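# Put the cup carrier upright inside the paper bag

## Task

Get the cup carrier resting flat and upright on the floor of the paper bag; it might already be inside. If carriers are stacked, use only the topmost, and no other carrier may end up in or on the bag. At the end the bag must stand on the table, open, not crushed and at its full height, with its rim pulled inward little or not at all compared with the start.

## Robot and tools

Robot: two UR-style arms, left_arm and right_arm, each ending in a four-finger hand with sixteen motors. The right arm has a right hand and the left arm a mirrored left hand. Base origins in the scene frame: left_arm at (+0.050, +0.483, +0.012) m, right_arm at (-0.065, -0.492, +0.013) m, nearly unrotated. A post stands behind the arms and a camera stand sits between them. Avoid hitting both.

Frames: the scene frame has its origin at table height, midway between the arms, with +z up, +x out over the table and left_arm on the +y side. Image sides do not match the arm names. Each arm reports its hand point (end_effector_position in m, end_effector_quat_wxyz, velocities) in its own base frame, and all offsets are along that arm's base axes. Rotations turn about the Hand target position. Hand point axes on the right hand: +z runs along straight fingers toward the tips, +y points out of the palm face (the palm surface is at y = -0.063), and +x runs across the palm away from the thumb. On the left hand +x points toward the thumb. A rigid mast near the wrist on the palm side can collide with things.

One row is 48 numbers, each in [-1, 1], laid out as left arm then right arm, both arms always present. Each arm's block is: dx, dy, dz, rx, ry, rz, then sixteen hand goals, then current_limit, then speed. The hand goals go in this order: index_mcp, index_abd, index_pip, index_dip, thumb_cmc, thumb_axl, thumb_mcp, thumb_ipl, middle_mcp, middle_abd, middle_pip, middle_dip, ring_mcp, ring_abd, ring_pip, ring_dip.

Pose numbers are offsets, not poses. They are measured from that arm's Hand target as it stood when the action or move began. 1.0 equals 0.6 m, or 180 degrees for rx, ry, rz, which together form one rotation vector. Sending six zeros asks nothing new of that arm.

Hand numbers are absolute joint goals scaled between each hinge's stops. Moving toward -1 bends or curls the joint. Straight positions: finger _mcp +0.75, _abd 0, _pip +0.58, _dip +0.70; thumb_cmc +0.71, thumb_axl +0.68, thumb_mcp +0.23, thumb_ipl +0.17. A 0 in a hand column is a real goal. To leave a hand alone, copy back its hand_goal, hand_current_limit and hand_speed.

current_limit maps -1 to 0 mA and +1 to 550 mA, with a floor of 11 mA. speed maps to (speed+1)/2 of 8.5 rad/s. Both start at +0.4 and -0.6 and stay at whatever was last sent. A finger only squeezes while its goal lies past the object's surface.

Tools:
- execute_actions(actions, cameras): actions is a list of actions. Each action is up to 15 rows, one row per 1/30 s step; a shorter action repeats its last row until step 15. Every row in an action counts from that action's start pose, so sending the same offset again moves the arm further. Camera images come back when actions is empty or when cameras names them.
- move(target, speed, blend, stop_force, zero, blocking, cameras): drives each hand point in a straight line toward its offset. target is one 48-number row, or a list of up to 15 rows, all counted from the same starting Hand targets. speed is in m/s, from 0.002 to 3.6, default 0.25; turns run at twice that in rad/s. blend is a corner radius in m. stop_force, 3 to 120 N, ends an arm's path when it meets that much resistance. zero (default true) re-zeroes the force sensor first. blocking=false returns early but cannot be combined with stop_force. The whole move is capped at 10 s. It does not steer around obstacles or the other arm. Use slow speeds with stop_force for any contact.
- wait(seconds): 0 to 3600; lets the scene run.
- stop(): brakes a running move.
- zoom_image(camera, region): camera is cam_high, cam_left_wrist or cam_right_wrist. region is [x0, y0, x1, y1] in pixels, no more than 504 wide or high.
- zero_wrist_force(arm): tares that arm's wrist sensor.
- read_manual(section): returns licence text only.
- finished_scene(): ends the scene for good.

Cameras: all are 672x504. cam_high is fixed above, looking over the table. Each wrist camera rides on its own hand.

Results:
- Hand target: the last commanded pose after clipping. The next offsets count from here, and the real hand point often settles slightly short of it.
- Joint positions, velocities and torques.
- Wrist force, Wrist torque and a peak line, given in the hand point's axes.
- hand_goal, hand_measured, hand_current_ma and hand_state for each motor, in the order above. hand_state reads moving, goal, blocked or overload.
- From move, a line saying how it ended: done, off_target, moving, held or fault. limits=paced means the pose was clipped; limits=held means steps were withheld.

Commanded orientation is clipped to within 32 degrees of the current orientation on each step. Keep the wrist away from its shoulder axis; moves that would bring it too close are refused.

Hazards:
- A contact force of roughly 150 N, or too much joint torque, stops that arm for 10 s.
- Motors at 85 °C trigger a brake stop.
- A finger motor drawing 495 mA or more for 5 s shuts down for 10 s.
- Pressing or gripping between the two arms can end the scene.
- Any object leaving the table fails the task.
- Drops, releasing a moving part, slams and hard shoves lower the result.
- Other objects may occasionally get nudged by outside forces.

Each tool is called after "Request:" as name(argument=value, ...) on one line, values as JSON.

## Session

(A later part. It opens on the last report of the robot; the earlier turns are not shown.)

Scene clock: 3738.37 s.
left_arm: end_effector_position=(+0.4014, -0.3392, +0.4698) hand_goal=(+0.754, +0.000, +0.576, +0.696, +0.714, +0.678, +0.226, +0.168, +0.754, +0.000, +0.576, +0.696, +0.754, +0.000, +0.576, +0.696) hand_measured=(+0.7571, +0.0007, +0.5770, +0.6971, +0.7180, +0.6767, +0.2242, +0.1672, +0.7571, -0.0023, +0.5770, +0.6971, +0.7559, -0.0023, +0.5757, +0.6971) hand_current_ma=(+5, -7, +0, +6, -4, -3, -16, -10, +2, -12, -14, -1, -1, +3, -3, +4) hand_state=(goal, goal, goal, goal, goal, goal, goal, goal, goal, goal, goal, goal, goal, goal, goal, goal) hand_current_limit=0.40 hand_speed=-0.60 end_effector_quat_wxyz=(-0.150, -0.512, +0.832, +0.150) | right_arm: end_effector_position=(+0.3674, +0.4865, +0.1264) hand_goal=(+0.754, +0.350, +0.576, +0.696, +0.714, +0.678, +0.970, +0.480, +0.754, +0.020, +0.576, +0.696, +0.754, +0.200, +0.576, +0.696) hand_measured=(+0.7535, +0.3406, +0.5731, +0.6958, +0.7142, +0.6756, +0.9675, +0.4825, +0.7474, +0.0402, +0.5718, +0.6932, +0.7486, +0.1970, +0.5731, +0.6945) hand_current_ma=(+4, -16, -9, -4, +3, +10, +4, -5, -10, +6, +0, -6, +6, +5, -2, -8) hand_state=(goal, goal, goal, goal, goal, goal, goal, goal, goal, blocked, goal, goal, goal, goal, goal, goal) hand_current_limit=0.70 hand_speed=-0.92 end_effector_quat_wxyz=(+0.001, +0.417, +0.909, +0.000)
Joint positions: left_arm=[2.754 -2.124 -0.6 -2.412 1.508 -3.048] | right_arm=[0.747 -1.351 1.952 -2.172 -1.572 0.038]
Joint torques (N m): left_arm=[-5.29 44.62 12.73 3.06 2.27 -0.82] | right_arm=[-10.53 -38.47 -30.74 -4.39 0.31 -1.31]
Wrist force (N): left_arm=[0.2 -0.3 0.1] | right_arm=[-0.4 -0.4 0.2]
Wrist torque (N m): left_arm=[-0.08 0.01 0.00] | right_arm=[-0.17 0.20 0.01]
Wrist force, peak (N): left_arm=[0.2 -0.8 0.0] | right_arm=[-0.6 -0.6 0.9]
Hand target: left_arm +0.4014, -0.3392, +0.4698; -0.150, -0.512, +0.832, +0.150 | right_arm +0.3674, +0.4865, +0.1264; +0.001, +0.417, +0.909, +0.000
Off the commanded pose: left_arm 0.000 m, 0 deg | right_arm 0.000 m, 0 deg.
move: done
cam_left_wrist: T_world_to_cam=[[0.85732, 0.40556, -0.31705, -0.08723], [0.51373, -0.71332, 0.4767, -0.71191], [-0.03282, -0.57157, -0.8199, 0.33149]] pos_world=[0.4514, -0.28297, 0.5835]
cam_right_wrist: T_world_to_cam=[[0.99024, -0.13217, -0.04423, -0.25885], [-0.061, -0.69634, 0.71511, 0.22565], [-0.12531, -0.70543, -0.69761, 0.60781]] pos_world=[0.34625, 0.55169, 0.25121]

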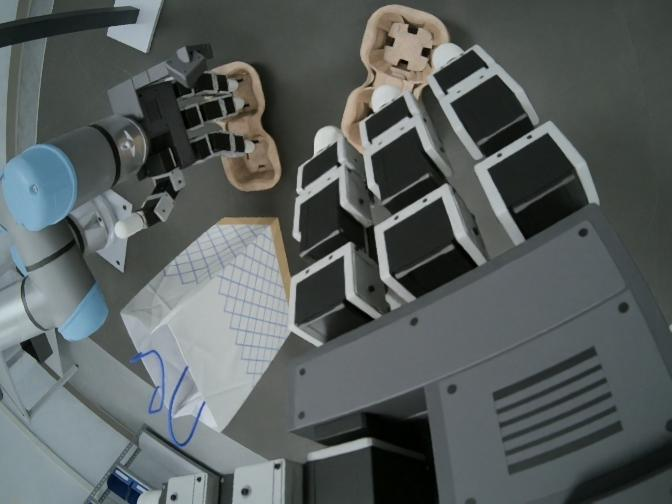

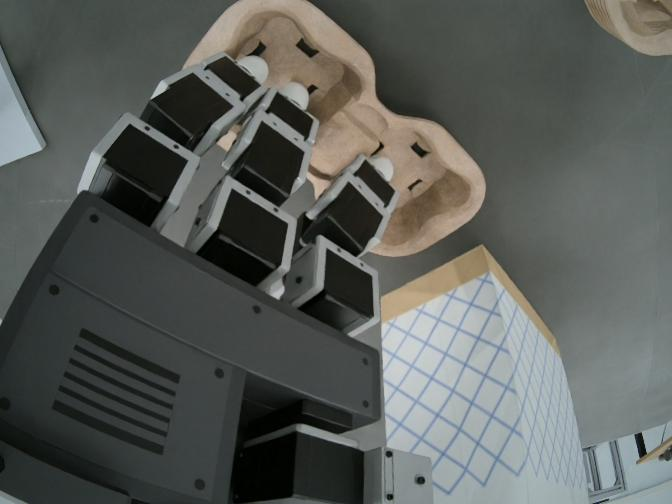

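Request:
move(target=[[0,0,0,0,0,0, 0.754,0,0.576,0.696,0.714,0.678,0.226,0.168,0.754,0,0.576,0.696,0.754,0,0.576,0.696,0.4,-0.6, 0,0,0.6,0,0,0, 0.754,0.35,0.576,0.696,0.714,0.678,0.97,0.48,0.754,0.02,0.576,0.696,0.754,0.2,0.576,0.696,0.7,-0.92],[0,0,0,0,0,0, 0.754,0,0.576,0.696,0.714,0.678,0.226,0.168,0.754,0,0.576,0.696,0.754,0,0.576,0.696,0.4,-0.6, 0.2877,-0.469,0.7227,0,0,-0.0378, 0.754,0.35,0.576,0.696,0.714,0.678,0.97,0.48,0.754,0.02,0.576,0.696,0.754,0.2,0.576,0.696,0.7,-0.92]], speed=0.25, blend=0.05)

Request:
move(target=[0,0,0,0,0,0, 0.754,0,0.576,0.696,0.714,0.678,0.226,0.168,0.754,0,0.576,0.696,0.754,0,0.576,0.696,0.4,-0.6, 0,0,0,0,0,0, 0.754,0,0.576,0.696,0.714,0.678,0.97,0.48,0.754,0,0.576,0.696,0.754,0,0.576,0.696,0.6,-0.8], speed=0.03, cameras=["all"])

Request:
zoom_image(camera="cam_left_wrist", region=[80, 280, 240, 450])

Scene clock: 3806.30 s.
left_arm: end_effector_position=(+0.4014, -0.3392, +0.4698) hand_goal=(+0.754, +0.000, +0.576, +0.696, +0.714, +0.678, +0.226, +0.168, +0.754, +0.000, +0.576, +0.696, +0.754, +0.000, +0.576, +0.696) hand_measured=(+0.7571, -0.0008, +0.5770, +0.6958, +0.7180, +0.6777, +0.2232, +0.1681, +0.7571, -0.0023, +0.5770, +0.6958, +0.7559, -0.0023, +0.5770, +0.6958) hand_current_ma=(+2, -2, +3, +9, -5, -13, -12, -9, -6, -11, -2, +7, +13, +9, +8, +1) hand_state=(goal, goal, goal, goal, goal, goal, goal, goal, goal, goal, goal, goal, goal, goal, goal, goal) hand_current_limit=0.40 hand_speed=-0.60 end_effector_quat_wxyz=(-0.150, -0.512, +0.832, +0.150) | right_arm: end_effector_position=(+0.5400, +0.2052, +0.5600) hand_goal=(+0.754, +0.350, +0.576, +0.696, +0.714, +0.678, +0.970, +0.480, +0.754, +0.020, +0.576, +0.696, +0.754, +0.200, +0.576, +0.696) hand_measured=(+0.7535, +0.3406, +0.5731, +0.6958, +0.7117, +0.6756, +0.9675, +0.4835, +0.7462, +0.0402, +0.5718, +0.6932, +0.7498, +0.1985, +0.5731, +0.6958) hand_current_ma=(+6, -17, +2, -12, -8, +6, -1, -4, -20, +6, -10, -9, +0, +1, -11, -12) hand_state=(goal, goal, goal, goal, goal, goal, goal, goal, goal, blocked, goal, goal, goal, goal, goal, goal) hand_current_limit=0.70 hand_speed=-0.92 end_effector_quat_wxyz=(+0.001, +0.471, +0.882, +0.000)
Joint positions: left_arm=[2.754 -2.124 -0.6 -2.412 1.508 -3.048] | right_arm=[0.094 -1.486 0.942 -1.028 -1.572 -0.497]
Joint torques (N m): left_arm=[-4.8 43.59 12.47 3.02 2.48 -0.89] | right_arm=[-15.05 -24.26 -24.83 -3.83 0.63 -1.55]
Wrist force (N): left_arm=[0.3 -0.4 0.1] | right_arm=[-0.2 -0.5 0.8]
Wrist torque (N m): left_arm=[-0.09 -0.01 0.01] | right_arm=[-0.32 0.14 -0.16]
Wrist force, peak (N): left_arm=[0.6 -0.5 -0.3] | right_arm=[-0.4 -0.6 2.7]
Hand target: left_arm +0.4014, -0.3392, +0.4698; -0.150, -0.512, +0.832, +0.150 | right_arm +0.5401, +0.2051, +0.5600; +0.001, +0.471, +0.882, +0.000
Off the commanded pose: left_arm 0.000 m, 0 deg | right_arm 0.000 m, 0 deg.
move: done

Scene clock: 3806.97 s.
left_arm: end_effector_position=(+0.4014, -0.3392, +0.4698) hand_goal=(+0.754, +0.000, +0.576, +0.696, +0.714, +0.678, +0.226, +0.168, +0.754, +0.000, +0.576, +0.696, +0.754, +0.000, +0.576, +0.696) hand_measured=(+0.7559, +0.0007, +0.5770, +0.6958, +0.7180, +0.6777, +0.2232, +0.1681, +0.7571, -0.0037, +0.5770, +0.6958, +0.7559, -0.0008, +0.5770, +0.6958) hand_current_ma=(+6, +1, +0, +8, -11, -2, -9, -2, -7, -5, -13, +8, -2, +1, -1, +7) hand_state=(goal, goal, goal, goal, goal, goal, goal, goal, goal, goal, goal, goal, goal, goal, goal, goal) hand_current_limit=0.40 hand_speed=-0.60 end_effector_quat_wxyz=(-0.150, -0.512, +0.832, +0.150) | right_arm: end_effector_position=(+0.5401, +0.2051, +0.5600) hand_goal=(+0.754, +0.000, +0.576, +0.696, +0.714, +0.678, +0.970, +0.480, +0.754, +0.000, +0.576, +0.696, +0.754, +0.000, +0.576, +0.696) hand_measured=(+0.7535, -0.0052, +0.5731, +0.6958, +0.7117, +0.6746, +0.9675, +0.4816, +0.7474, +0.0051, +0.5718, +0.6932, +0.7486, -0.0008, +0.5744, +0.6958) hand_current_ma=(+5, -8, -17, -11, +8, +9, +4, -2, -14, -2, -3, -3, -3, +3, -9, -13) hand_state=(goal, goal, goal, goal, goal, goal, goal, goal, goal, goal, goal, goal, goal, goal, goal, goal) hand_current_limit=0.60 hand_speed=-0.80 end_effector_quat_wxyz=(+0.001, +0.471, +0.882, +0.000)
Joint positions: left_arm=[2.754 -2.124 -0.6 -2.412 1.508 -3.048] | right_arm=[0.094 -1.486 0.941 -1.028 -1.572 -0.497]
Joint torques (N m): left_arm=[-5.61 43.71 12.84 3.09 2.34 -0.88] | right_arm=[-13.11 -20.8 -32 -1.06 -1.85 -1.63]
Wrist force (N): left_arm=[0.0 -0.5 -0.2] | right_arm=[-0.3 -0.2 0.8]
Wrist torque (N m): left_arm=[-0.08 0.02 -0.01] | right_arm=[-0.28 0.12 -0.12]
Wrist force, peak (N): left_arm=[0.5 -0.6 -0.3] | right_arm=[-0.5 -0.5 0.9]
Hand target: left_arm +0.4014, -0.3392, +0.4698; -0.150, -0.512, +0.832, +0.150 | right_arm +0.5401, +0.2051, +0.5600; +0.001, +0.471, +0.882, +0.000
Off the commanded pose: left_arm 0.000 m, 0 deg | right_arm 0.000 m, 0 deg.
move: done
cam_left_wrist: T_world_to_cam=[[0.85732, 0.40556, -0.31705, -0.08723], [0.51373, -0.71332, 0.4767, -0.71191], [-0.03282, -0.57157, -0.8199, 0.33149]] pos_world=[0.4514, -0.28297, 0.5835]
cam_right_wrist: T_world_to_cam=[[0.96761, -0.24855, -0.04414, -0.41171], [-0.14314, -0.68425, 0.71507, -0.22807], [-0.20793, -0.68559, -0.69766, 0.77401]] pos_world=[0.52667, 0.27226, 0.6849]

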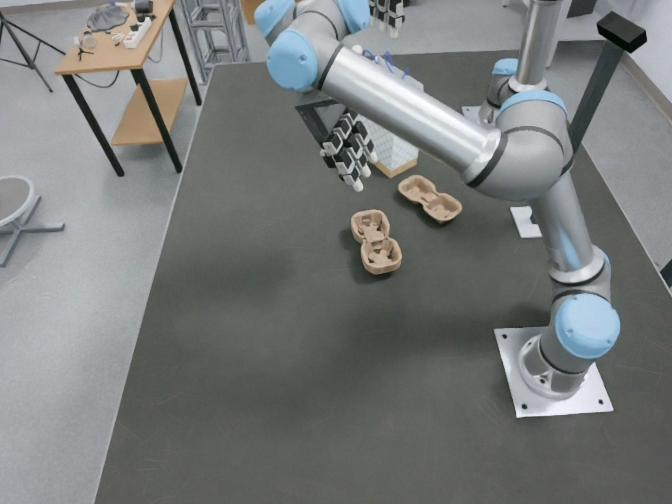

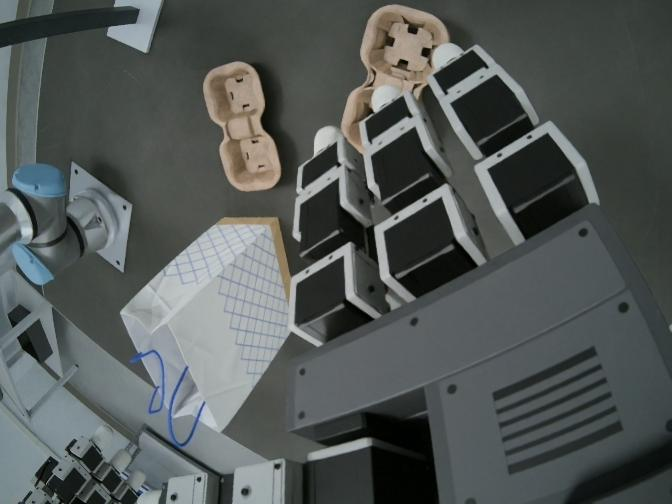

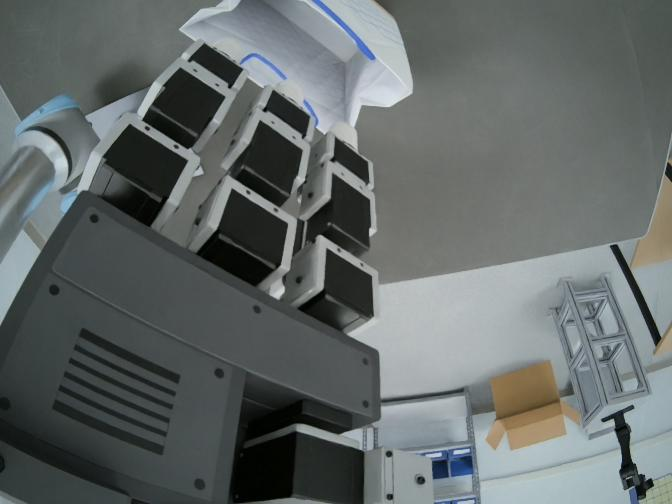

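Scaled by 2.965 from the camera's image (finer frame: 960x720).

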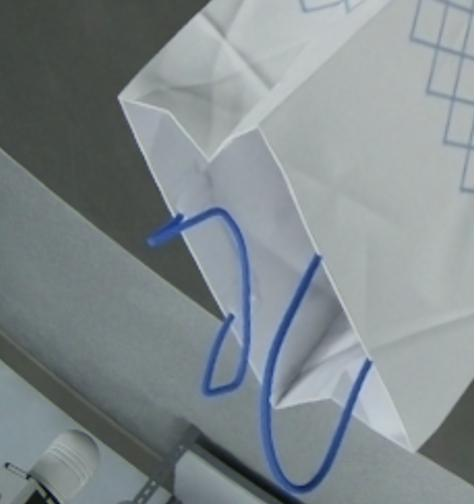

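Request:
zoom_image(camera="cam_right_wrist", region=[170, 0, 430, 150])

Scaled by 1.938 from the camera's image (finer frame: 960x720).

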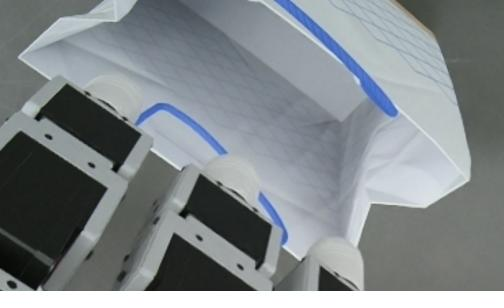

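Request:
move(target=[0,0,0,0,0,0, 0.754,0,0.576,0.696,0.714,0.678,0.226,0.168,0.754,0,0.576,0.696,0.754,0,0.576,0.696,0.4,-0.6, 0,0,-0.2667,0,0,0, 0.754,0,0.576,0.696,0.714,0.678,0.97,0.48,0.754,0,0.576,0.696,0.754,0,0.576,0.696,0.6,-0.8], speed=0.08, stop_force=3, cameras=["cam_left_wrist","cam_right_wrist"])

Request:
zoom_image(camera="cam_left_wrist", region=[80, 280, 240, 450])

Request:
zoom_image(camera="cam_right_wrist", region=[140, 0, 480, 200])

Scene clock: 3822.50 s.
left_arm: end_effector_position=(+0.4014, -0.3392, +0.4698) hand_goal=(+0.754, +0.000, +0.576, +0.696, +0.714, +0.678, +0.226, +0.168, +0.754, +0.000, +0.576, +0.696, +0.754, +0.000, +0.576, +0.696) hand_measured=(+0.7571, -0.0008, +0.5757, +0.6958, +0.7180, +0.6777, +0.2232, +0.1672, +0.7571, -0.0037, +0.5770, +0.6958, +0.7559, -0.0023, +0.5757, +0.6958) hand_current_ma=(+4, -1, +6, -1, -7, -4, -4, +0, -9, -15, -2, +4, +8, -1, +6, +7) hand_state=(goal, goal, goal, goal, goal, goal, goal, goal, goal, goal, goal, goal, goal, goal, goal, goal) hand_current_limit=0.40 hand_speed=-0.60 end_effector_quat_wxyz=(-0.150, -0.512, +0.832, +0.150) | right_arm: end_effector_position=(+0.5401, +0.2051, +0.4000) hand_goal=(+0.754, +0.000, +0.576, +0.696, +0.714, +0.678, +0.970, +0.480, +0.754, +0.000, +0.576, +0.696, +0.754, +0.000, +0.576, +0.696) hand_measured=(+0.7535, -0.0037, +0.5718, +0.6958, +0.7104, +0.6756, +0.9675, +0.4816, +0.7462, +0.0065, +0.5718, +0.6932, +0.7486, -0.0023, +0.5731, +0.6958) hand_current_ma=(+10, -13, -15, -7, +5, +13, -1, -2, -4, -6, -2, -6, -5, -3, -7, -10) hand_state=(goal, goal, goal, goal, goal, goal, goal, goal, goal, goal, goal, goal, goal, goal, goal, goal) hand_current_limit=0.60 hand_speed=-0.80 end_effector_quat_wxyz=(+0.001, +0.471, +0.882, +0.000)
Joint positions: left_arm=[2.754 -2.124 -0.6 -2.412 1.508 -3.048] | right_arm=[0.094 -1.615 1.507 -1.465 -1.572 -0.497]
Joint torques (N m): left_arm=[-5.64 44.41 12.4 3.08 2.47 -0.82] | right_arm=[8.6 -14.39 -13.77 -4.43 1.34 -1.58]
Wrist force (N): left_arm=[0.2 -0.5 0.0] | right_arm=[-0.4 -0.8 0.5]
Wrist torque (N m): left_arm=[-0.09 0.01 0.00] | right_arm=[-0.33 0.12 -0.12]
Wrist force, peak (N): left_arm=[0.2 -0.7 0.1] | right_arm=[-0.7 -0.8 1.5]
Hand target: left_arm +0.4014, -0.3392, +0.4698; -0.150, -0.512, +0.832, +0.150 | right_arm +0.5401, +0.2051, +0.4000; +0.001, +0.471, +0.882, +0.000
Off the commanded pose: left_arm 0.000 m, 0 deg | right_arm 0.000 m, 0 deg.
move: done
cam_left_wrist: T_world_to_cam=[[0.85732, 0.40556, -0.31705, -0.08723], [0.51373, -0.71332, 0.4767, -0.71191], [-0.03282, -0.57157, -0.8199, 0.33149]] pos_world=[0.4514, -0.28297, 0.5835]
cam_right_wrist: T_world_to_cam=[[0.96761, -0.24855, -0.04428, -0.4187], [-0.14303, -0.68421, 0.71512, -0.11368], [-0.20804, -0.68562, -0.6976, 0.66234]] pos_world=[0.52667, 0.27226, 0.5248]

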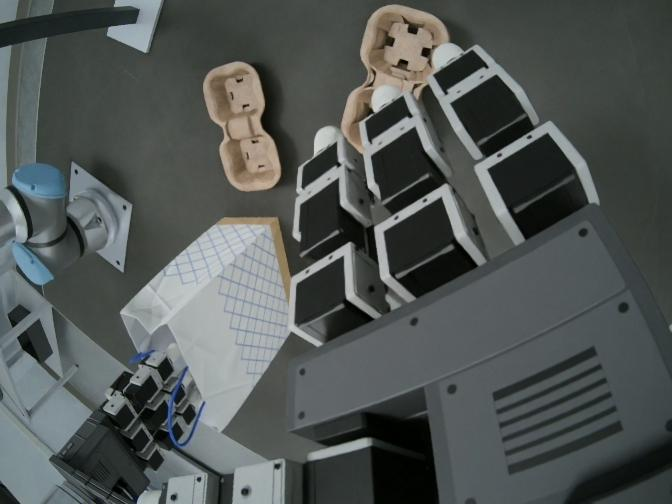

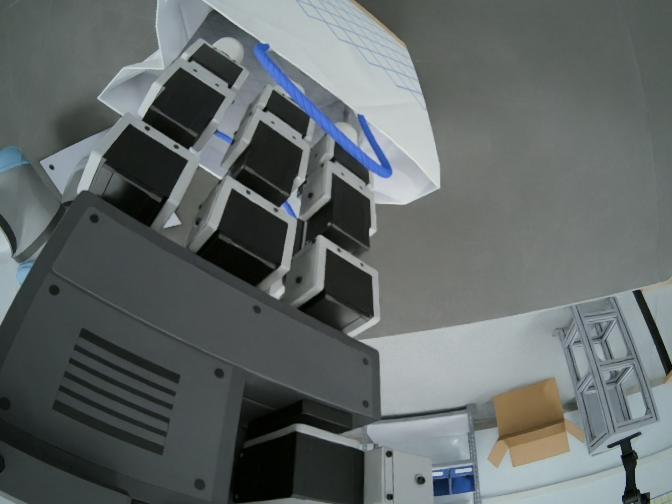

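Scaled by 2.965 from the camera's image (finer frame: 960x720).

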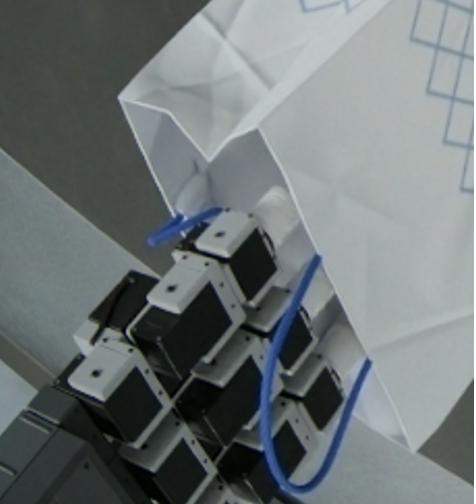

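Scaled by 1.482 from the camera's image (finer frame: 960x720).

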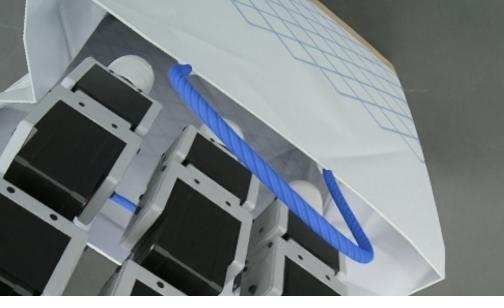

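Request:
move(target=[[0,0,0,0,0,0, 0.754,0,0.576,0.696,0.714,0.678,0.226,0.168,0.754,0,0.576,0.696,0.754,0,0.576,0.696,0.4,-0.6, -0.0623,-0.0417,0,0,0,0, 0.754,0,0.576,0.696,0.714,0.678,0.97,0.48,0.754,0,0.576,0.696,0.754,0,0.576,0.696,0.6,-0.8],[0,0,0,0,0,0, 0.754,0,0.576,0.696,0.714,0.678,0.226,0.168,0.754,0,0.576,0.696,0.754,0,0.576,0.696,0.4,-0.6, -0.076,-0.0508,0.078,0,0,0, 0.754,0,0.576,0.696,0.714,0.678,0.97,0.48,0.754,0,0.576,0.696,0.754,0,0.576,0.696,0.6,-0.8]], speed=0.05, blend=0.005, stop_force=5, cameras=["cam_left_wrist","cam_right_wrist"])

Request:
zoom_image(camera="cam_left_wrist", region=[80, 280, 240, 450])

Request:
zoom_image(camera="cam_right_wrist", region=[140, 0, 480, 260])

Scene clock: 3839.63 s.
left_arm: end_effector_position=(+0.4014, -0.3392, +0.4698) hand_goal=(+0.754, +0.000, +0.576, +0.696, +0.714, +0.678, +0.226, +0.168, +0.754, +0.000, +0.576, +0.696, +0.754, +0.000, +0.576, +0.696) hand_measured=(+0.7571, -0.0008, +0.5770, +0.6958, +0.7180, +0.6767, +0.2242, +0.1681, +0.7571, -0.0023, +0.5770, +0.6958, +0.7571, -0.0023, +0.5770, +0.6958) hand_current_ma=(+0, -1, +0, +5, -19, -3, -14, -7, +0, +0, -15, -1, -1, +5, +5, +6) hand_state=(goal, goal, goal, goal, goal, goal, goal, goal, goal, goal, goal, goal, goal, goal, goal, goal) hand_current_limit=0.40 hand_speed=-0.60 end_effector_quat_wxyz=(-0.150, -0.512, +0.832, +0.150) | right_arm: end_effector_position=(+0.4945, +0.1746, +0.4468) hand_goal=(+0.754, +0.000, +0.576, +0.696, +0.714, +0.678, +0.970, +0.480, +0.754, +0.000, +0.576, +0.696, +0.754, +0.000, +0.576, +0.696) hand_measured=(+0.7535, -0.0052, +0.5718, +0.6958, +0.7117, +0.6798, +0.9675, +0.4825, +0.7474, +0.0065, +0.5718, +0.6920, +0.7486, -0.0023, +0.5731, +0.6945) hand_current_ma=(+6, -8, -7, -13, -5, +13, +4, -1, -10, +2, -7, +3, -6, -9, -9, -6) hand_state=(goal, goal, goal, goal, goal, goal, goal, goal, goal, goal, goal, goal, goal, goal, goal, goal) hand_current_limit=0.60 hand_speed=-0.80 end_effector_quat_wxyz=(+0.001, +0.471, +0.882, +0.000)
Joint positions: left_arm=[2.754 -2.124 -0.6 -2.412 1.508 -3.048] | right_arm=[0.031 -1.725 1.484 -1.332 -1.571 -0.559]
Joint torques (N m): left_arm=[-5.09 43.94 12.04 3.1 2.44 -0.7] | right_arm=[12.53 -8.66 -13.75 -1 1.37 1.43]
Wrist force (N): left_arm=[0.3 -0.4 -0.2] | right_arm=[-0.2 -0.8 1.2]
Wrist torque (N m): left_arm=[-0.08 -0.01 0.01] | right_arm=[-0.36 0.09 -0.03]
Wrist force, peak (N): left_arm=[0.3 -0.7 -0.1] | right_arm=[-0.7 -0.8 1.2]
Hand target: left_arm +0.4014, -0.3392, +0.4698; -0.150, -0.512, +0.832, +0.150 | right_arm +0.4945, +0.1746, +0.4468; +0.001, +0.471, +0.882, +0.000
Off the commanded pose: left_arm 0.000 m, 0 deg | right_arm 0.000 m, 0 deg.
move: done
cam_left_wrist: T_world_to_cam=[[0.85732, 0.40556, -0.31705, -0.08723], [0.51373, -0.71332, 0.4767, -0.71191], [-0.03282, -0.57157, -0.8199, 0.33149]] pos_world=[0.4514, -0.28297, 0.5835]
cam_right_wrist: T_world_to_cam=[[0.96761, -0.24855, -0.04428, -0.38006], [-0.14303, -0.68421, 0.71512, -0.17447], [-0.20804, -0.68562, -0.6976, 0.66466]] pos_world=[0.48107, 0.24186, 0.57161]

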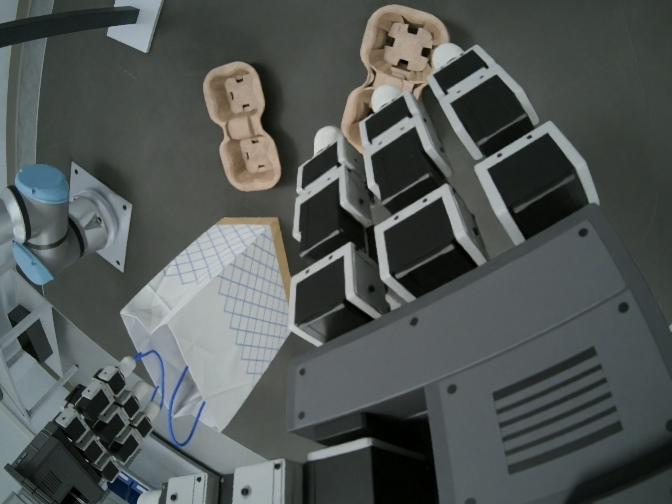

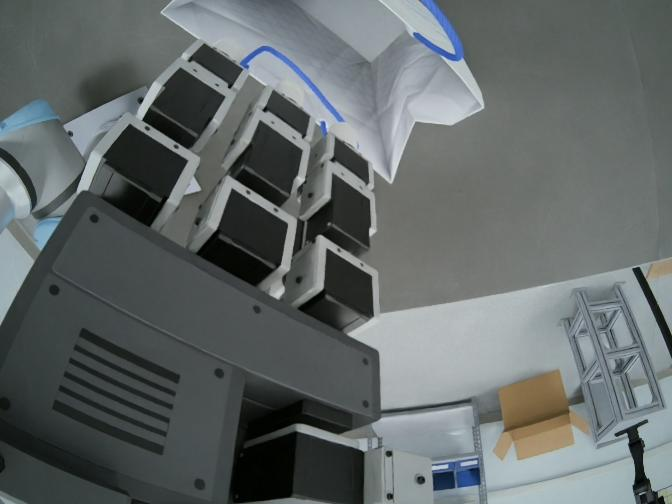

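Scaled by 2.965 from the camera's image (finer frame: 960x720).

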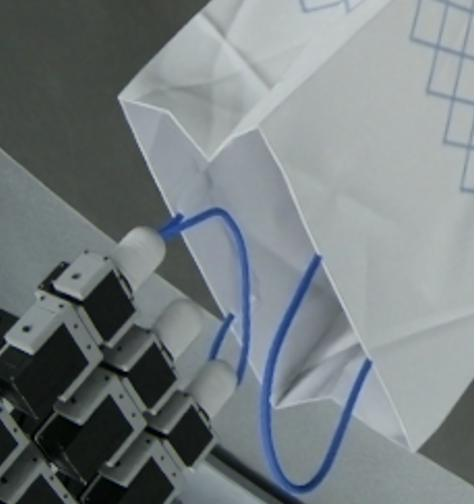

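Scaled by 1.482 from the camera's image (finer frame: 960x720).

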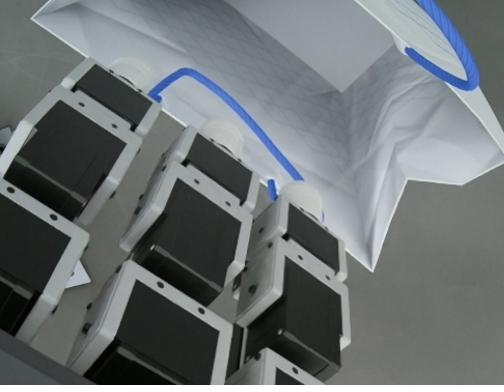

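Request:
move(target=[[0,0,0,0,0,0, 0.754,0,0.576,0.696,0.714,0.678,0.226,0.168,0.754,0,0.576,0.696,0.754,0,0.576,0.696,0.4,-0.6, 0,0,0.05,0,0,0, 0.754,0,0.576,0.696,0.714,0.678,0.97,0.48,0.754,0,0.576,0.696,0.754,0,0.576,0.696,0.6,-0.8],[0,0,0,0,0,0, 0.754,0,0.576,0.696,0.714,0.678,0.226,0.168,0.754,0,0.576,0.696,0.754,0,0.576,0.696,0.4,-0.6, 0.0762,0.051,0.05,0,0,0, 0.754,0,0.576,0.696,0.714,0.678,0.97,0.48,0.754,0,0.576,0.696,0.754,0,0.576,0.696,0.6,-0.8],[0,0,0,0,0,0, 0.754,0,0.576,0.696,0.714,0.678,0.226,0.168,0.754,0,0.576,0.696,0.754,0,0.576,0.696,0.4,-0.6, 0.0762,0.051,-0.0613,0,0,0, 0.754,0,0.576,0.696,0.714,0.678,0.97,0.48,0.754,0,0.576,0.696,0.754,0,0.576,0.696,0.6,-0.8],[0,0,0,0,0,0, 0.754,0,0.576,0.696,0.714,0.678,0.226,0.168,0.754,0,0.576,0.696,0.754,0,0.576,0.696,0.4,-0.6, 0,0,-0.0613,0,0,0, 0.754,0,0.576,0.696,0.714,0.678,0.97,0.48,0.754,0,0.576,0.696,0.754,0,0.576,0.696,0.6,-0.8]], speed=0.06, blend=0.005, cameras=["cam_left_wrist","cam_right_wrist"])

Request:
zoom_image(camera="cam_left_wrist", region=[80, 280, 240, 450])

Request:
zoom_image(camera="cam_right_wrist", region=[140, 0, 480, 260])

Scene clock: 3870.30 s.
left_arm: end_effector_position=(+0.4014, -0.3392, +0.4698) hand_goal=(+0.754, +0.000, +0.576, +0.696, +0.714, +0.678, +0.226, +0.168, +0.754, +0.000, +0.576, +0.696, +0.754, +0.000, +0.576, +0.696) hand_measured=(+0.7559, -0.0008, +0.5757, +0.6958, +0.7180, +0.6767, +0.2232, +0.1681, +0.7571, -0.0023, +0.5757, +0.6958, +0.7559, -0.0023, +0.5770, +0.6958) hand_current_ma=(+0, -2, +1, +2, -23, -4, -9, -8, +4, -9, -11, +2, +3, +2, +2, +7) hand_state=(goal, goal, goal, goal, goal, goal, goal, goal, goal, goal, goal, goal, goal, goal, goal, goal) hand_current_limit=0.40 hand_speed=-0.60 end_effector_quat_wxyz=(-0.150, -0.512, +0.832, +0.150) | right_arm: end_effector_position=(+0.4944, +0.1745, +0.4099) hand_goal=(+0.754, +0.000, +0.576, +0.696, +0.714, +0.678, +0.970, +0.480, +0.754, +0.000, +0.576, +0.696, +0.754, +0.000, +0.576, +0.696) hand_measured=(+0.7535, -0.0037, +0.5731, +0.6958, +0.7167, +0.6756, +0.9675, +0.4825, +0.7474, +0.0051, +0.5718, +0.6932, +0.7498, -0.0023, +0.5744, +0.6945) hand_current_ma=(+9, -10, -17, -2, +2, +10, +2, +1, -15, -14, -3, -3, -3, -2, +0, -12) hand_state=(goal, goal, goal, goal, goal, goal, goal, goal, goal, goal, goal, goal, goal, goal, goal, goal) hand_current_limit=0.60 hand_speed=-0.80 end_effector_quat_wxyz=(+0.001, +0.471, +0.882, +0.000)
Joint positions: left_arm=[2.754 -2.124 -0.6 -2.412 1.508 -3.048] | right_arm=[0.031 -1.742 1.594 -1.424 -1.571 -0.56]
Joint torques (N m): left_arm=[-4.84 44.73 12.89 3.01 2.36 -0.86] | right_arm=[13.91 -5.41 -33.8 -4.51 1.9 1.67]
Wrist force (N): left_arm=[0.2 -0.3 -0.1] | right_arm=[-0.1 -0.3 0.8]
Wrist torque (N m): left_arm=[-0.07 0.01 0.00] | right_arm=[-0.29 0.10 -0.13]
Wrist force, peak (N): left_arm=[0.2 -0.7 -0.1] | right_arm=[-0.6 -0.8 1.8]
Hand target: left_arm +0.4014, -0.3392, +0.4698; -0.150, -0.512, +0.832, +0.150 | right_arm +0.4945, +0.1746, +0.4100; +0.001, +0.471, +0.882, +0.000
Off the commanded pose: left_arm 0.000 m, 0 deg | right_arm 0.000 m, 0 deg.
move: done
cam_left_wrist: T_world_to_cam=[[0.85732, 0.40556, -0.31705, -0.08723], [0.51373, -0.71332, 0.4767, -0.71191], [-0.03282, -0.57157, -0.8199, 0.33149]] pos_world=[0.4514, -0.28297, 0.5835]
cam_right_wrist: T_world_to_cam=[[0.96756, -0.2487, -0.04453, -0.38164], [-0.14295, -0.6842, 0.71515, -0.14826], [-0.20833, -0.68558, -0.69755, 0.63891]] pos_world=[0.48117, 0.24166, 0.53471]

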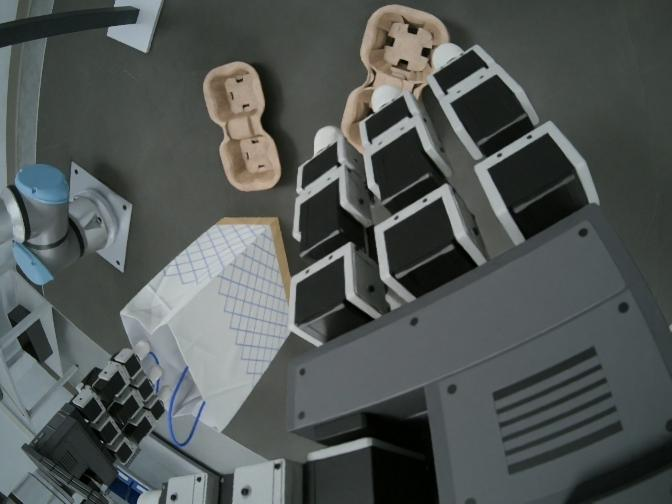

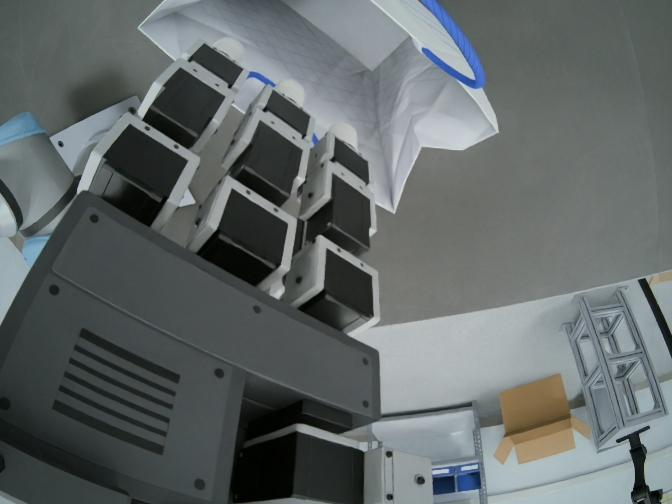

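Scaled by 2.965 from the camera's image (finer frame: 960x720).

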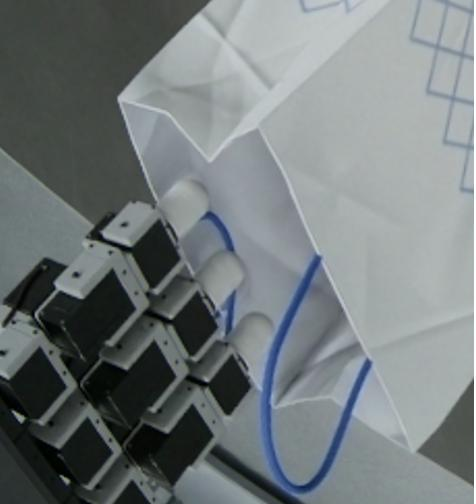

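Scaled by 1.482 from the camera's image (finer frame: 960x720).

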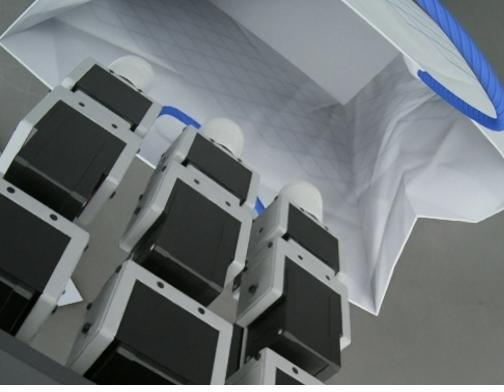

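Request:
move(target=[[0,0,0,0,0,0, 0.754,0,0.576,0.696,0.714,0.678,0.226,0.168,0.754,0,0.576,0.696,0.754,0,0.576,0.696,0.4,-0.6, -0.0138,-0.0093,0.045,0,0,0, 0.754,0,0.576,0.696,0.714,0.678,0.97,0.48,0.754,0,0.576,0.696,0.754,0,0.576,0.696,0.6,-0.8],[0,0,0,0,0,0, 0.754,0,0.576,0.696,0.714,0.678,0.226,0.168,0.754,0,0.576,0.696,0.754,0,0.576,0.696,0.4,-0.6, -0.125,-0.0834,0.0467,0,0,0, 0.754,0,0.576,0.696,0.714,0.678,0.97,0.48,0.754,0,0.576,0.696,0.754,0,0.576,0.696,0.6,-0.8]], speed=0.05, blend=0.005, cameras=["cam_left_wrist","cam_right_wrist"])

Request:
zoom_image(camera="cam_left_wrist", region=[80, 280, 240, 450])

Request:
zoom_image(camera="cam_right_wrist", region=[140, 0, 480, 260])

Scene clock: 3967.87 s.
left_arm: end_effector_position=(+0.4014, -0.3392, +0.4698) hand_goal=(+0.754, +0.000, +0.576, +0.696, +0.714, +0.678, +0.226, +0.168, +0.754, +0.000, +0.576, +0.696, +0.754, +0.000, +0.576, +0.696) hand_measured=(+0.7559, -0.0008, +0.5770, +0.6971, +0.7180, +0.6767, +0.2232, +0.1681, +0.7571, -0.0023, +0.5770, +0.6971, +0.7559, -0.0023, +0.5770, +0.6958) hand_current_ma=(+0, -5, -11, +0, -5, +1, -10, -7, -5, -8, -7, +3, +9, +9, +13, +8) hand_state=(goal, goal, goal, goal, goal, goal, goal, goal, goal, goal, goal, goal, goal, goal, goal, goal) hand_current_limit=0.40 hand_speed=-0.60 end_effector_quat_wxyz=(-0.150, -0.512, +0.832, +0.150) | right_arm: end_effector_position=(+0.4194, +0.1245, +0.4379) hand_goal=(+0.754, +0.000, +0.576, +0.696, +0.714, +0.678, +0.970, +0.480, +0.754, +0.000, +0.576, +0.696, +0.754, +0.000, +0.576, +0.696) hand_measured=(+0.7535, -0.0037, +0.5731, +0.6932, +0.7167, +0.6756, +0.9675, +0.4825, +0.7474, +0.0051, +0.5718, +0.6932, +0.7498, -0.0023, +0.5731, +0.6958) hand_current_ma=(+7, -9, -9, -17, +6, +10, +1, +4, -14, +0, -8, -3, +1, -1, -4, -9) hand_state=(goal, goal, goal, goal, goal, goal, goal, goal, goal, goal, goal, goal, goal, goal, goal, goal) hand_current_limit=0.60 hand_speed=-0.80 end_effector_quat_wxyz=(+0.001, +0.471, +0.882, +0.000) end_effector_velocity=(+0.002, +0.001, +0.001) end_effector_angular_velocity=(+0.000, -0.003, -0.002)
Joint positions: left_arm=[2.754 -2.124 -0.6 -2.412 1.508 -3.048] | right_arm=[-0.113 -1.941 1.661 -1.292 -1.571 -0.703]
Joint velocities: left_arm=[within noise] | right_arm=[0.004 0.004 -0.003 -0.004 0 0.006]
Joint torques (N m): left_arm=[-5.05 44.64 12.31 3.14 2.46 -0.72] | right_arm=[12.72 1.71 -33.91 -4.66 1.94 1.95]
Wrist force (N): left_arm=[0.0 -0.5 0.1] | right_arm=[-0.6 0.0 0.7]
Wrist torque (N m): left_arm=[-0.10 0.03 -0.02] | right_arm=[-0.22 0.13 -0.20]
Wrist force, peak (N): left_arm=[0.3 -0.7 0.3] | right_arm=[-0.3 -0.8 1.2]
Hand target: left_arm +0.4014, -0.3392, +0.4698; -0.150, -0.512, +0.832, +0.150 | right_arm +0.4195, +0.1246, +0.4380; +0.001, +0.471, +0.882, +0.000
Off the commanded pose: left_arm 0.000 m, 0 deg | right_arm 0.000 m, 0 deg.
move: done
cam_left_wrist: T_world_to_cam=[[0.85732, 0.40556, -0.31705, -0.08723], [0.51373, -0.71332, 0.4767, -0.71191], [-0.03282, -0.57157, -0.8199, 0.33149]] pos_world=[0.4514, -0.28297, 0.5835]
cam_right_wrist: T_world_to_cam=[[0.96755, -0.2487, -0.04457, -0.32025], [-0.14294, -0.68425, 0.7151, -0.21319], [-0.20834, -0.68553, -0.6976, 0.60856]] pos_world=[0.40617, 0.19167, 0.56271]

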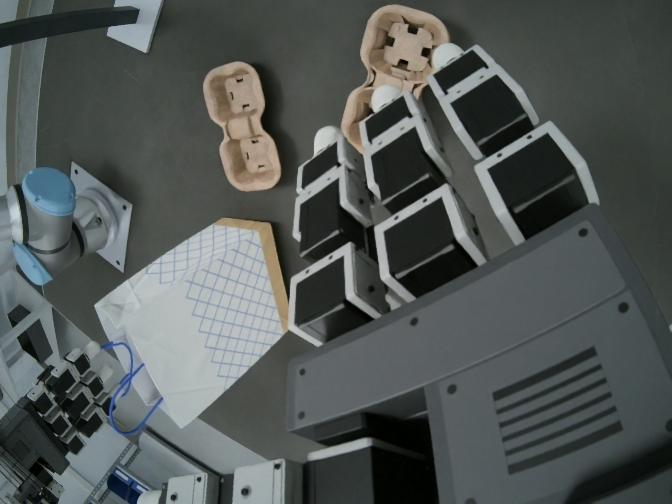

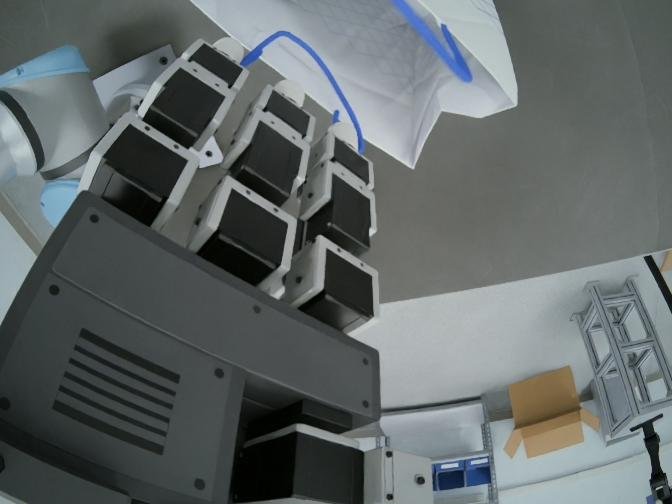

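Scaled by 2.965 from the camera's image (finer frame: 960x720).

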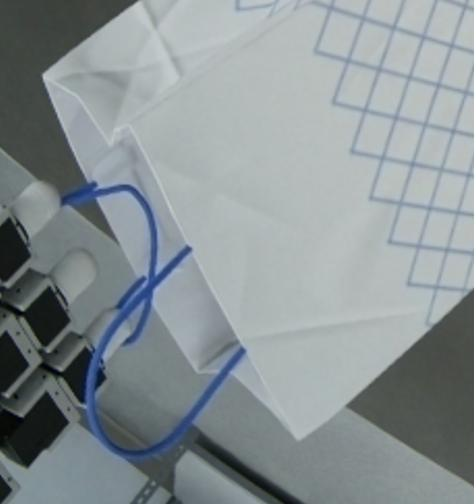

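Scaled by 1.482 from the camera's image (finer frame: 960x720).

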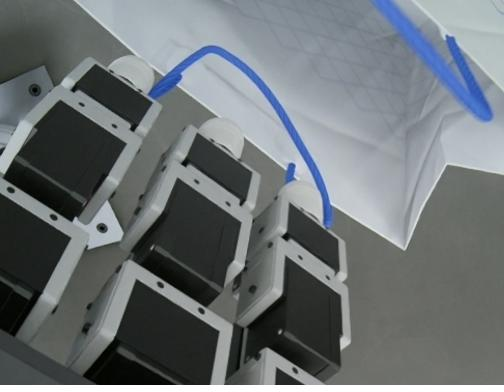

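Request:
zoom_image(camera="cam_left_wrist", region=[80, 200, 310, 450])

Scaled by 2.016 from the camera's image (finer frame: 960x720).

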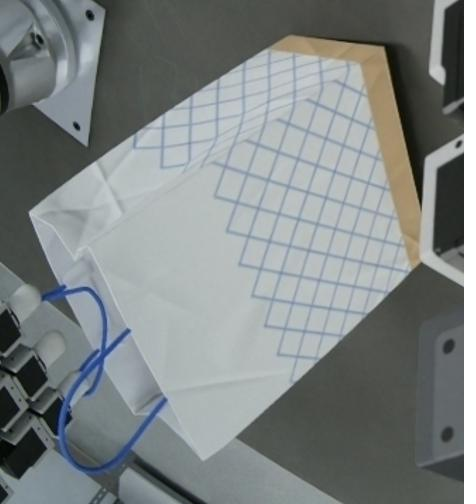

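Request:
move(target=[0,0,0,0,0,0, 0.754,0,0.576,0.696,0.714,0.678,0.226,0.168,0.754,0,0.576,0.696,0.754,0,0.576,0.696,0.4,-0.6, 0.055,0.0371,0,0,0,0, 0.754,0,0.576,0.696,0.714,0.678,0.97,0.48,0.754,0,0.576,0.696,0.754,0,0.576,0.696,0.6,-0.8], speed=0.04, cameras=["cam_left_wrist","cam_right_wrist"])

Request:
zoom_image(camera="cam_left_wrist", region=[50, 200, 310, 450])

Request:
zoom_image(camera="cam_right_wrist", region=[140, 0, 480, 260])

Scene clock: 4038.50 s.
left_arm: end_effector_position=(+0.4014, -0.3392, +0.4698) hand_goal=(+0.754, +0.000, +0.576, +0.696, +0.714, +0.678, +0.226, +0.168, +0.754, +0.000, +0.576, +0.696, +0.754, +0.000, +0.576, +0.696) hand_measured=(+0.7571, -0.0008, +0.5770, +0.6958, +0.7180, +0.6767, +0.2232, +0.1681, +0.7559, -0.0023, +0.5782, +0.6971, +0.7571, -0.0023, +0.5770, +0.6958) hand_current_ma=(-2, -10, +8, +6, +2, -2, +0, -4, -6, -9, +1, +2, +5, +1, +8, +7) hand_state=(goal, goal, goal, goal, goal, goal, goal, goal, goal, goal, goal, goal, goal, goal, goal, goal) hand_current_limit=0.40 hand_speed=-0.60 end_effector_quat_wxyz=(-0.150, -0.512, +0.832, +0.150) | right_arm: end_effector_position=(+0.4525, +0.1469, +0.4382) hand_goal=(+0.754, +0.000, +0.576, +0.696, +0.714, +0.678, +0.970, +0.480, +0.754, +0.000, +0.576, +0.696, +0.754, +0.000, +0.576, +0.696) hand_measured=(+0.7535, -0.0037, +0.5718, +0.6932, +0.7117, +0.6767, +0.9675, +0.4835, +0.7474, +0.0051, +0.5718, +0.6920, +0.7498, -0.0023, +0.5731, +0.6958) hand_current_ma=(+7, -15, -7, -7, +0, +7, +1, +2, -13, -10, -13, -9, -3, -2, -14, -11) hand_state=(goal, goal, goal, goal, goal, goal, goal, goal, goal, goal, goal, goal, goal, goal, goal, goal) hand_current_limit=0.60 hand_speed=-0.80 end_effector_quat_wxyz=(+0.001, +0.471, +0.882, +0.000)
Joint positions: left_arm=[2.754 -2.124 -0.6 -2.412 1.508 -3.048] | right_arm=[-0.04 -1.848 1.6 -1.325 -1.571 -0.631]
Joint torques (N m): left_arm=[-4.91 44.09 12.44 2.91 2.43 -0.68] | right_arm=[-12.24 -17.88 -15.31 -1.06 -1.71 -1.74]
Wrist force (N): left_arm=[0.2 -0.3 0.0] | right_arm=[-0.3 -0.8 0.9]
Wrist torque (N m): left_arm=[-0.08 0.01 0.00] | right_arm=[-0.34 0.06 -0.08]
Wrist force, peak (N): left_arm=[0.3 -0.8 0.0] | right_arm=[-0.7 -0.6 1.4]
Hand target: left_arm +0.4014, -0.3392, +0.4698; -0.150, -0.512, +0.832, +0.150 | right_arm +0.4525, +0.1468, +0.4380; +0.001, +0.471, +0.882, +0.000
Off the commanded pose: left_arm 0.000 m, 0 deg | right_arm 0.000 m, 0 deg.
move: done
cam_left_wrist: T_world_to_cam=[[0.85732, 0.40556, -0.31705, -0.08723], [0.51373, -0.71332, 0.4767, -0.71191], [-0.03282, -0.57157, -0.8199, 0.33149]] pos_world=[0.4514, -0.28297, 0.5835]
cam_right_wrist: T_world_to_cam=[[0.96766, -0.2484, -0.04385, -0.34698], [-0.14323, -0.6842, 0.71509, -0.19318], [-0.20763, -0.68568, -0.69766, 0.6308]] pos_world=[0.43907, 0.21416, 0.563]

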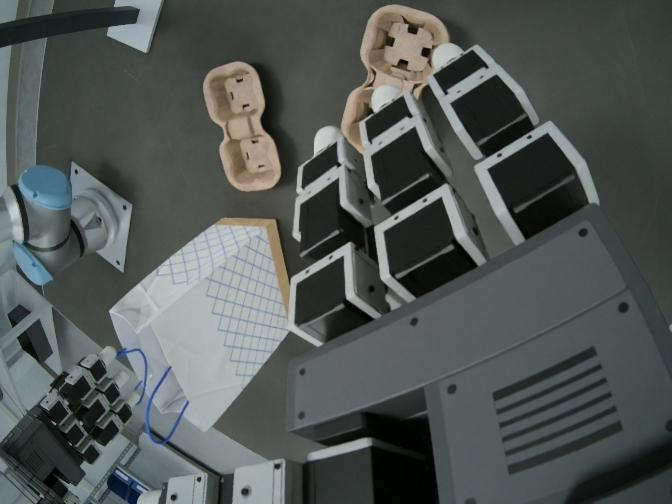

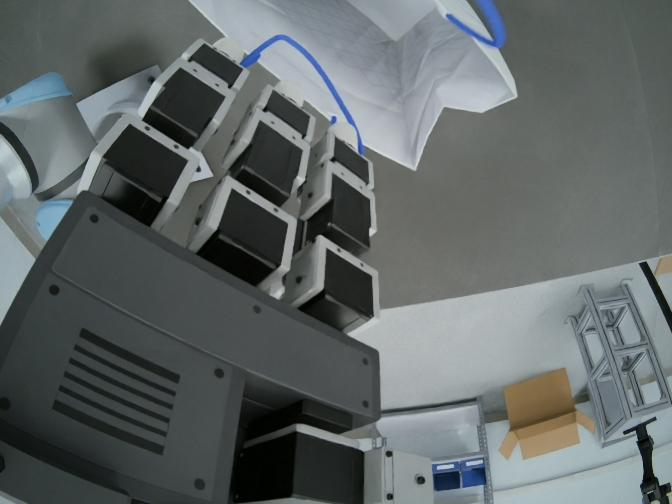

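Scaled by 1.938 from the camera's image (finer frame: 960x720).

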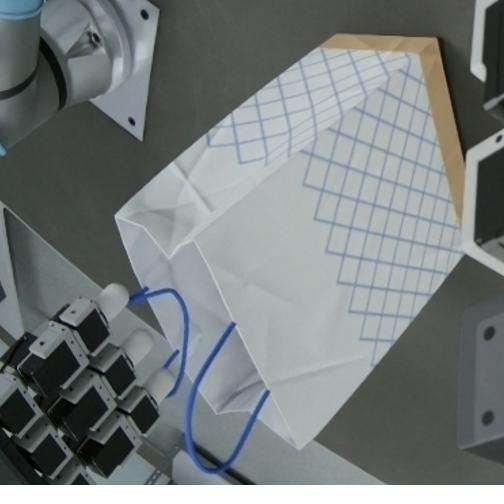

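Scaled by 1.482 from the camera's image (finer frame: 960x720).

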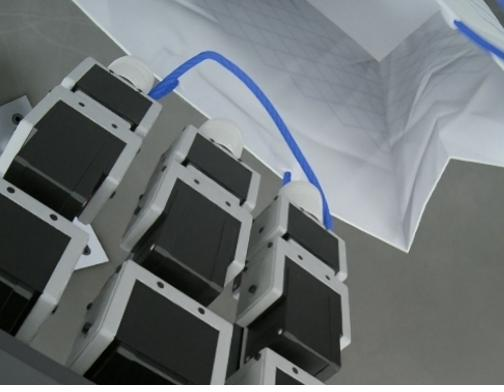

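Request:
move(target=[[0,0,0,0,0,0, 0.754,0,0.576,0.696,0.714,0.678,0.226,0.168,0.754,0,0.576,0.696,0.754,0,0.576,0.696,0.4,-0.6, 0.042,0.028,0,0,0,0, 0.754,0,0.576,0.696,0.714,0.678,0.97,0.48,0.754,0,0.576,0.696,0.754,0,0.576,0.696,0.6,-0.8],[0,0,0,0,0,0, 0.754,0,0.576,0.696,0.714,0.678,0.226,0.168,0.754,0,0.576,0.696,0.754,0,0.576,0.696,0.4,-0.6, 0.042,0.028,0.2,0,0,0, 0.754,0,0.576,0.696,0.714,0.678,0.97,0.48,0.754,0,0.576,0.696,0.754,0,0.576,0.696,0.6,-0.8]], speed=0.05, blend=0.005, cameras=["cam_left_wrist","cam_right_wrist"])

Request:
zoom_image(camera="cam_left_wrist", region=[50, 200, 310, 450])

Request:
zoom_image(camera="cam_right_wrist", region=[140, 0, 480, 260])

Scene clock: 4052.40 s.
left_arm: end_effector_position=(+0.4014, -0.3392, +0.4698) hand_goal=(+0.754, +0.000, +0.576, +0.696, +0.714, +0.678, +0.226, +0.168, +0.754, +0.000, +0.576, +0.696, +0.754, +0.000, +0.576, +0.696) hand_measured=(+0.7559, +0.0007, +0.5770, +0.6971, +0.7180, +0.6777, +0.2232, +0.1681, +0.7571, -0.0023, +0.5770, +0.6958, +0.7571, -0.0037, +0.5757, +0.6958) hand_current_ma=(+6, -5, -4, +6, -10, -7, -6, -15, -1, -5, -3, -1, +12, +4, +10, +10) hand_state=(goal, goal, goal, goal, goal, goal, goal, goal, goal, goal, goal, goal, goal, goal, goal, goal) hand_current_limit=0.40 hand_speed=-0.60 end_effector_quat_wxyz=(-0.150, -0.512, +0.832, +0.150) | right_arm: end_effector_position=(+0.4777, +0.1636, +0.5580) hand_goal=(+0.754, +0.000, +0.576, +0.696, +0.714, +0.678, +0.970, +0.480, +0.754, +0.000, +0.576, +0.696, +0.754, +0.000, +0.576, +0.696) hand_measured=(+0.7535, -0.0052, +0.5731, +0.6932, +0.7167, +0.6746, +0.9675, +0.4825, +0.7474, +0.0051, +0.5718, +0.6932, +0.7498, -0.0023, +0.5731, +0.6945) hand_current_ma=(+5, -7, -12, -4, -1, +16, +3, -1, -17, -5, -3, -5, -2, -1, -3, -9) hand_state=(goal, goal, goal, goal, goal, goal, goal, goal, goal, goal, goal, goal, goal, goal, goal, goal) hand_current_limit=0.60 hand_speed=-0.80 end_effector_quat_wxyz=(+0.001, +0.471, +0.882, +0.000)
Joint positions: left_arm=[2.754 -2.124 -0.6 -2.412 1.508 -3.048] | right_arm=[0.005 -1.668 1.128 -1.032 -1.571 -0.586]
Joint torques (N m): left_arm=[-4.91 44.56 12.53 3.03 2.63 -0.78] | right_arm=[-8.93 -23.46 -21.09 -3.33 -1.8 -0.55]
Wrist force (N): left_arm=[0.1 -0.6 0.0] | right_arm=[-0.6 -0.2 0.7]
Wrist torque (N m): left_arm=[-0.11 0.01 0.00] | right_arm=[-0.20 0.18 -0.16]
Wrist force, peak (N): left_arm=[0.1 -0.7 -0.2] | right_arm=[-0.9 -1.1 1.7]
Hand target: left_arm +0.4014, -0.3392, +0.4698; -0.150, -0.512, +0.832, +0.150 | right_arm +0.4777, +0.1636, +0.5580; +0.001, +0.471, +0.882, +0.000
Off the commanded pose: left_arm 0.000 m, 0 deg | right_arm 0.000 m, 0 deg.
move: done
cam_left_wrist: T_world_to_cam=[[0.85732, 0.40556, -0.31705, -0.08723], [0.51373, -0.71332, 0.4767, -0.71191], [-0.03282, -0.57157, -0.8199, 0.33149]] pos_world=[0.4514, -0.28297, 0.5835]
cam_right_wrist: T_world_to_cam=[[0.96759, -0.24862, -0.04435, -0.36164], [-0.14303, -0.6842, 0.71513, -0.26392], [-0.20814, -0.68561, -0.69758, 0.73125]] pos_world=[0.46437, 0.23086, 0.6828]

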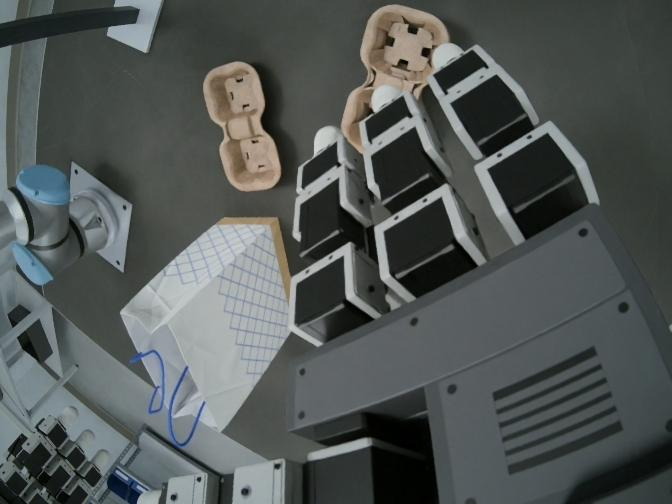

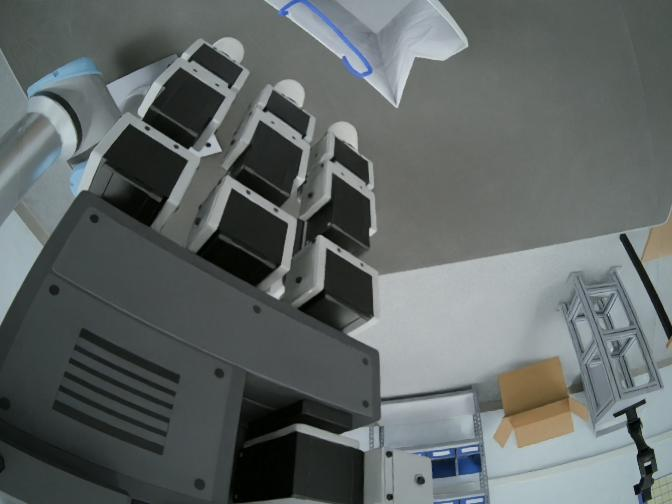

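Scaled by 1.938 from the camera's image (finer frame: 960x720).

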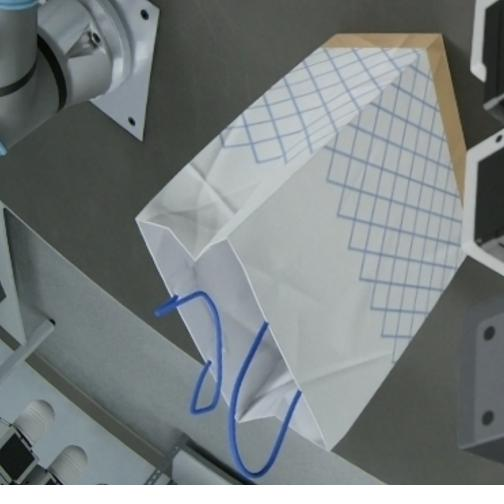

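Scaled by 1.482 from the camera's image (finer frame: 960x720).

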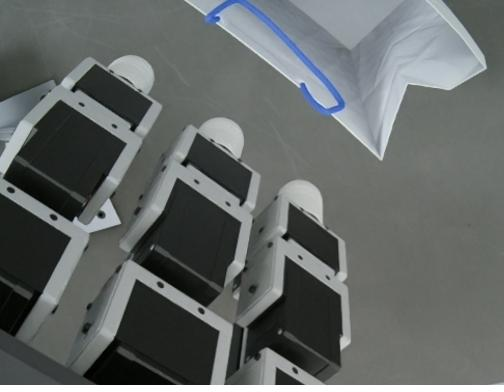

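Request:
zoom_image(camera="cam_right_wrist", region=[260, 0, 400, 110])

Request:
zoom_image(camera="cam_left_wrist", region=[115, 335, 175, 425])

Scaled by 3.600 from the camera's image (finer frame: 960x720).

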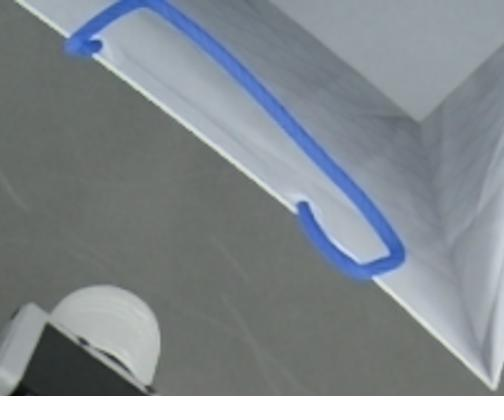

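Scaled by 5.600 from the camera's image (finer frame: 960x720).

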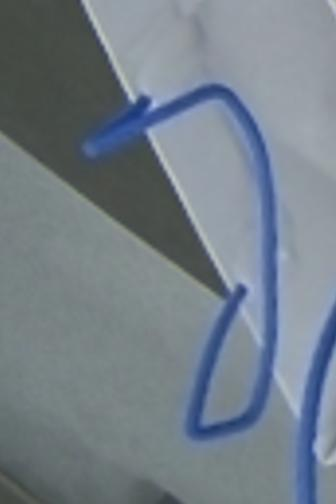

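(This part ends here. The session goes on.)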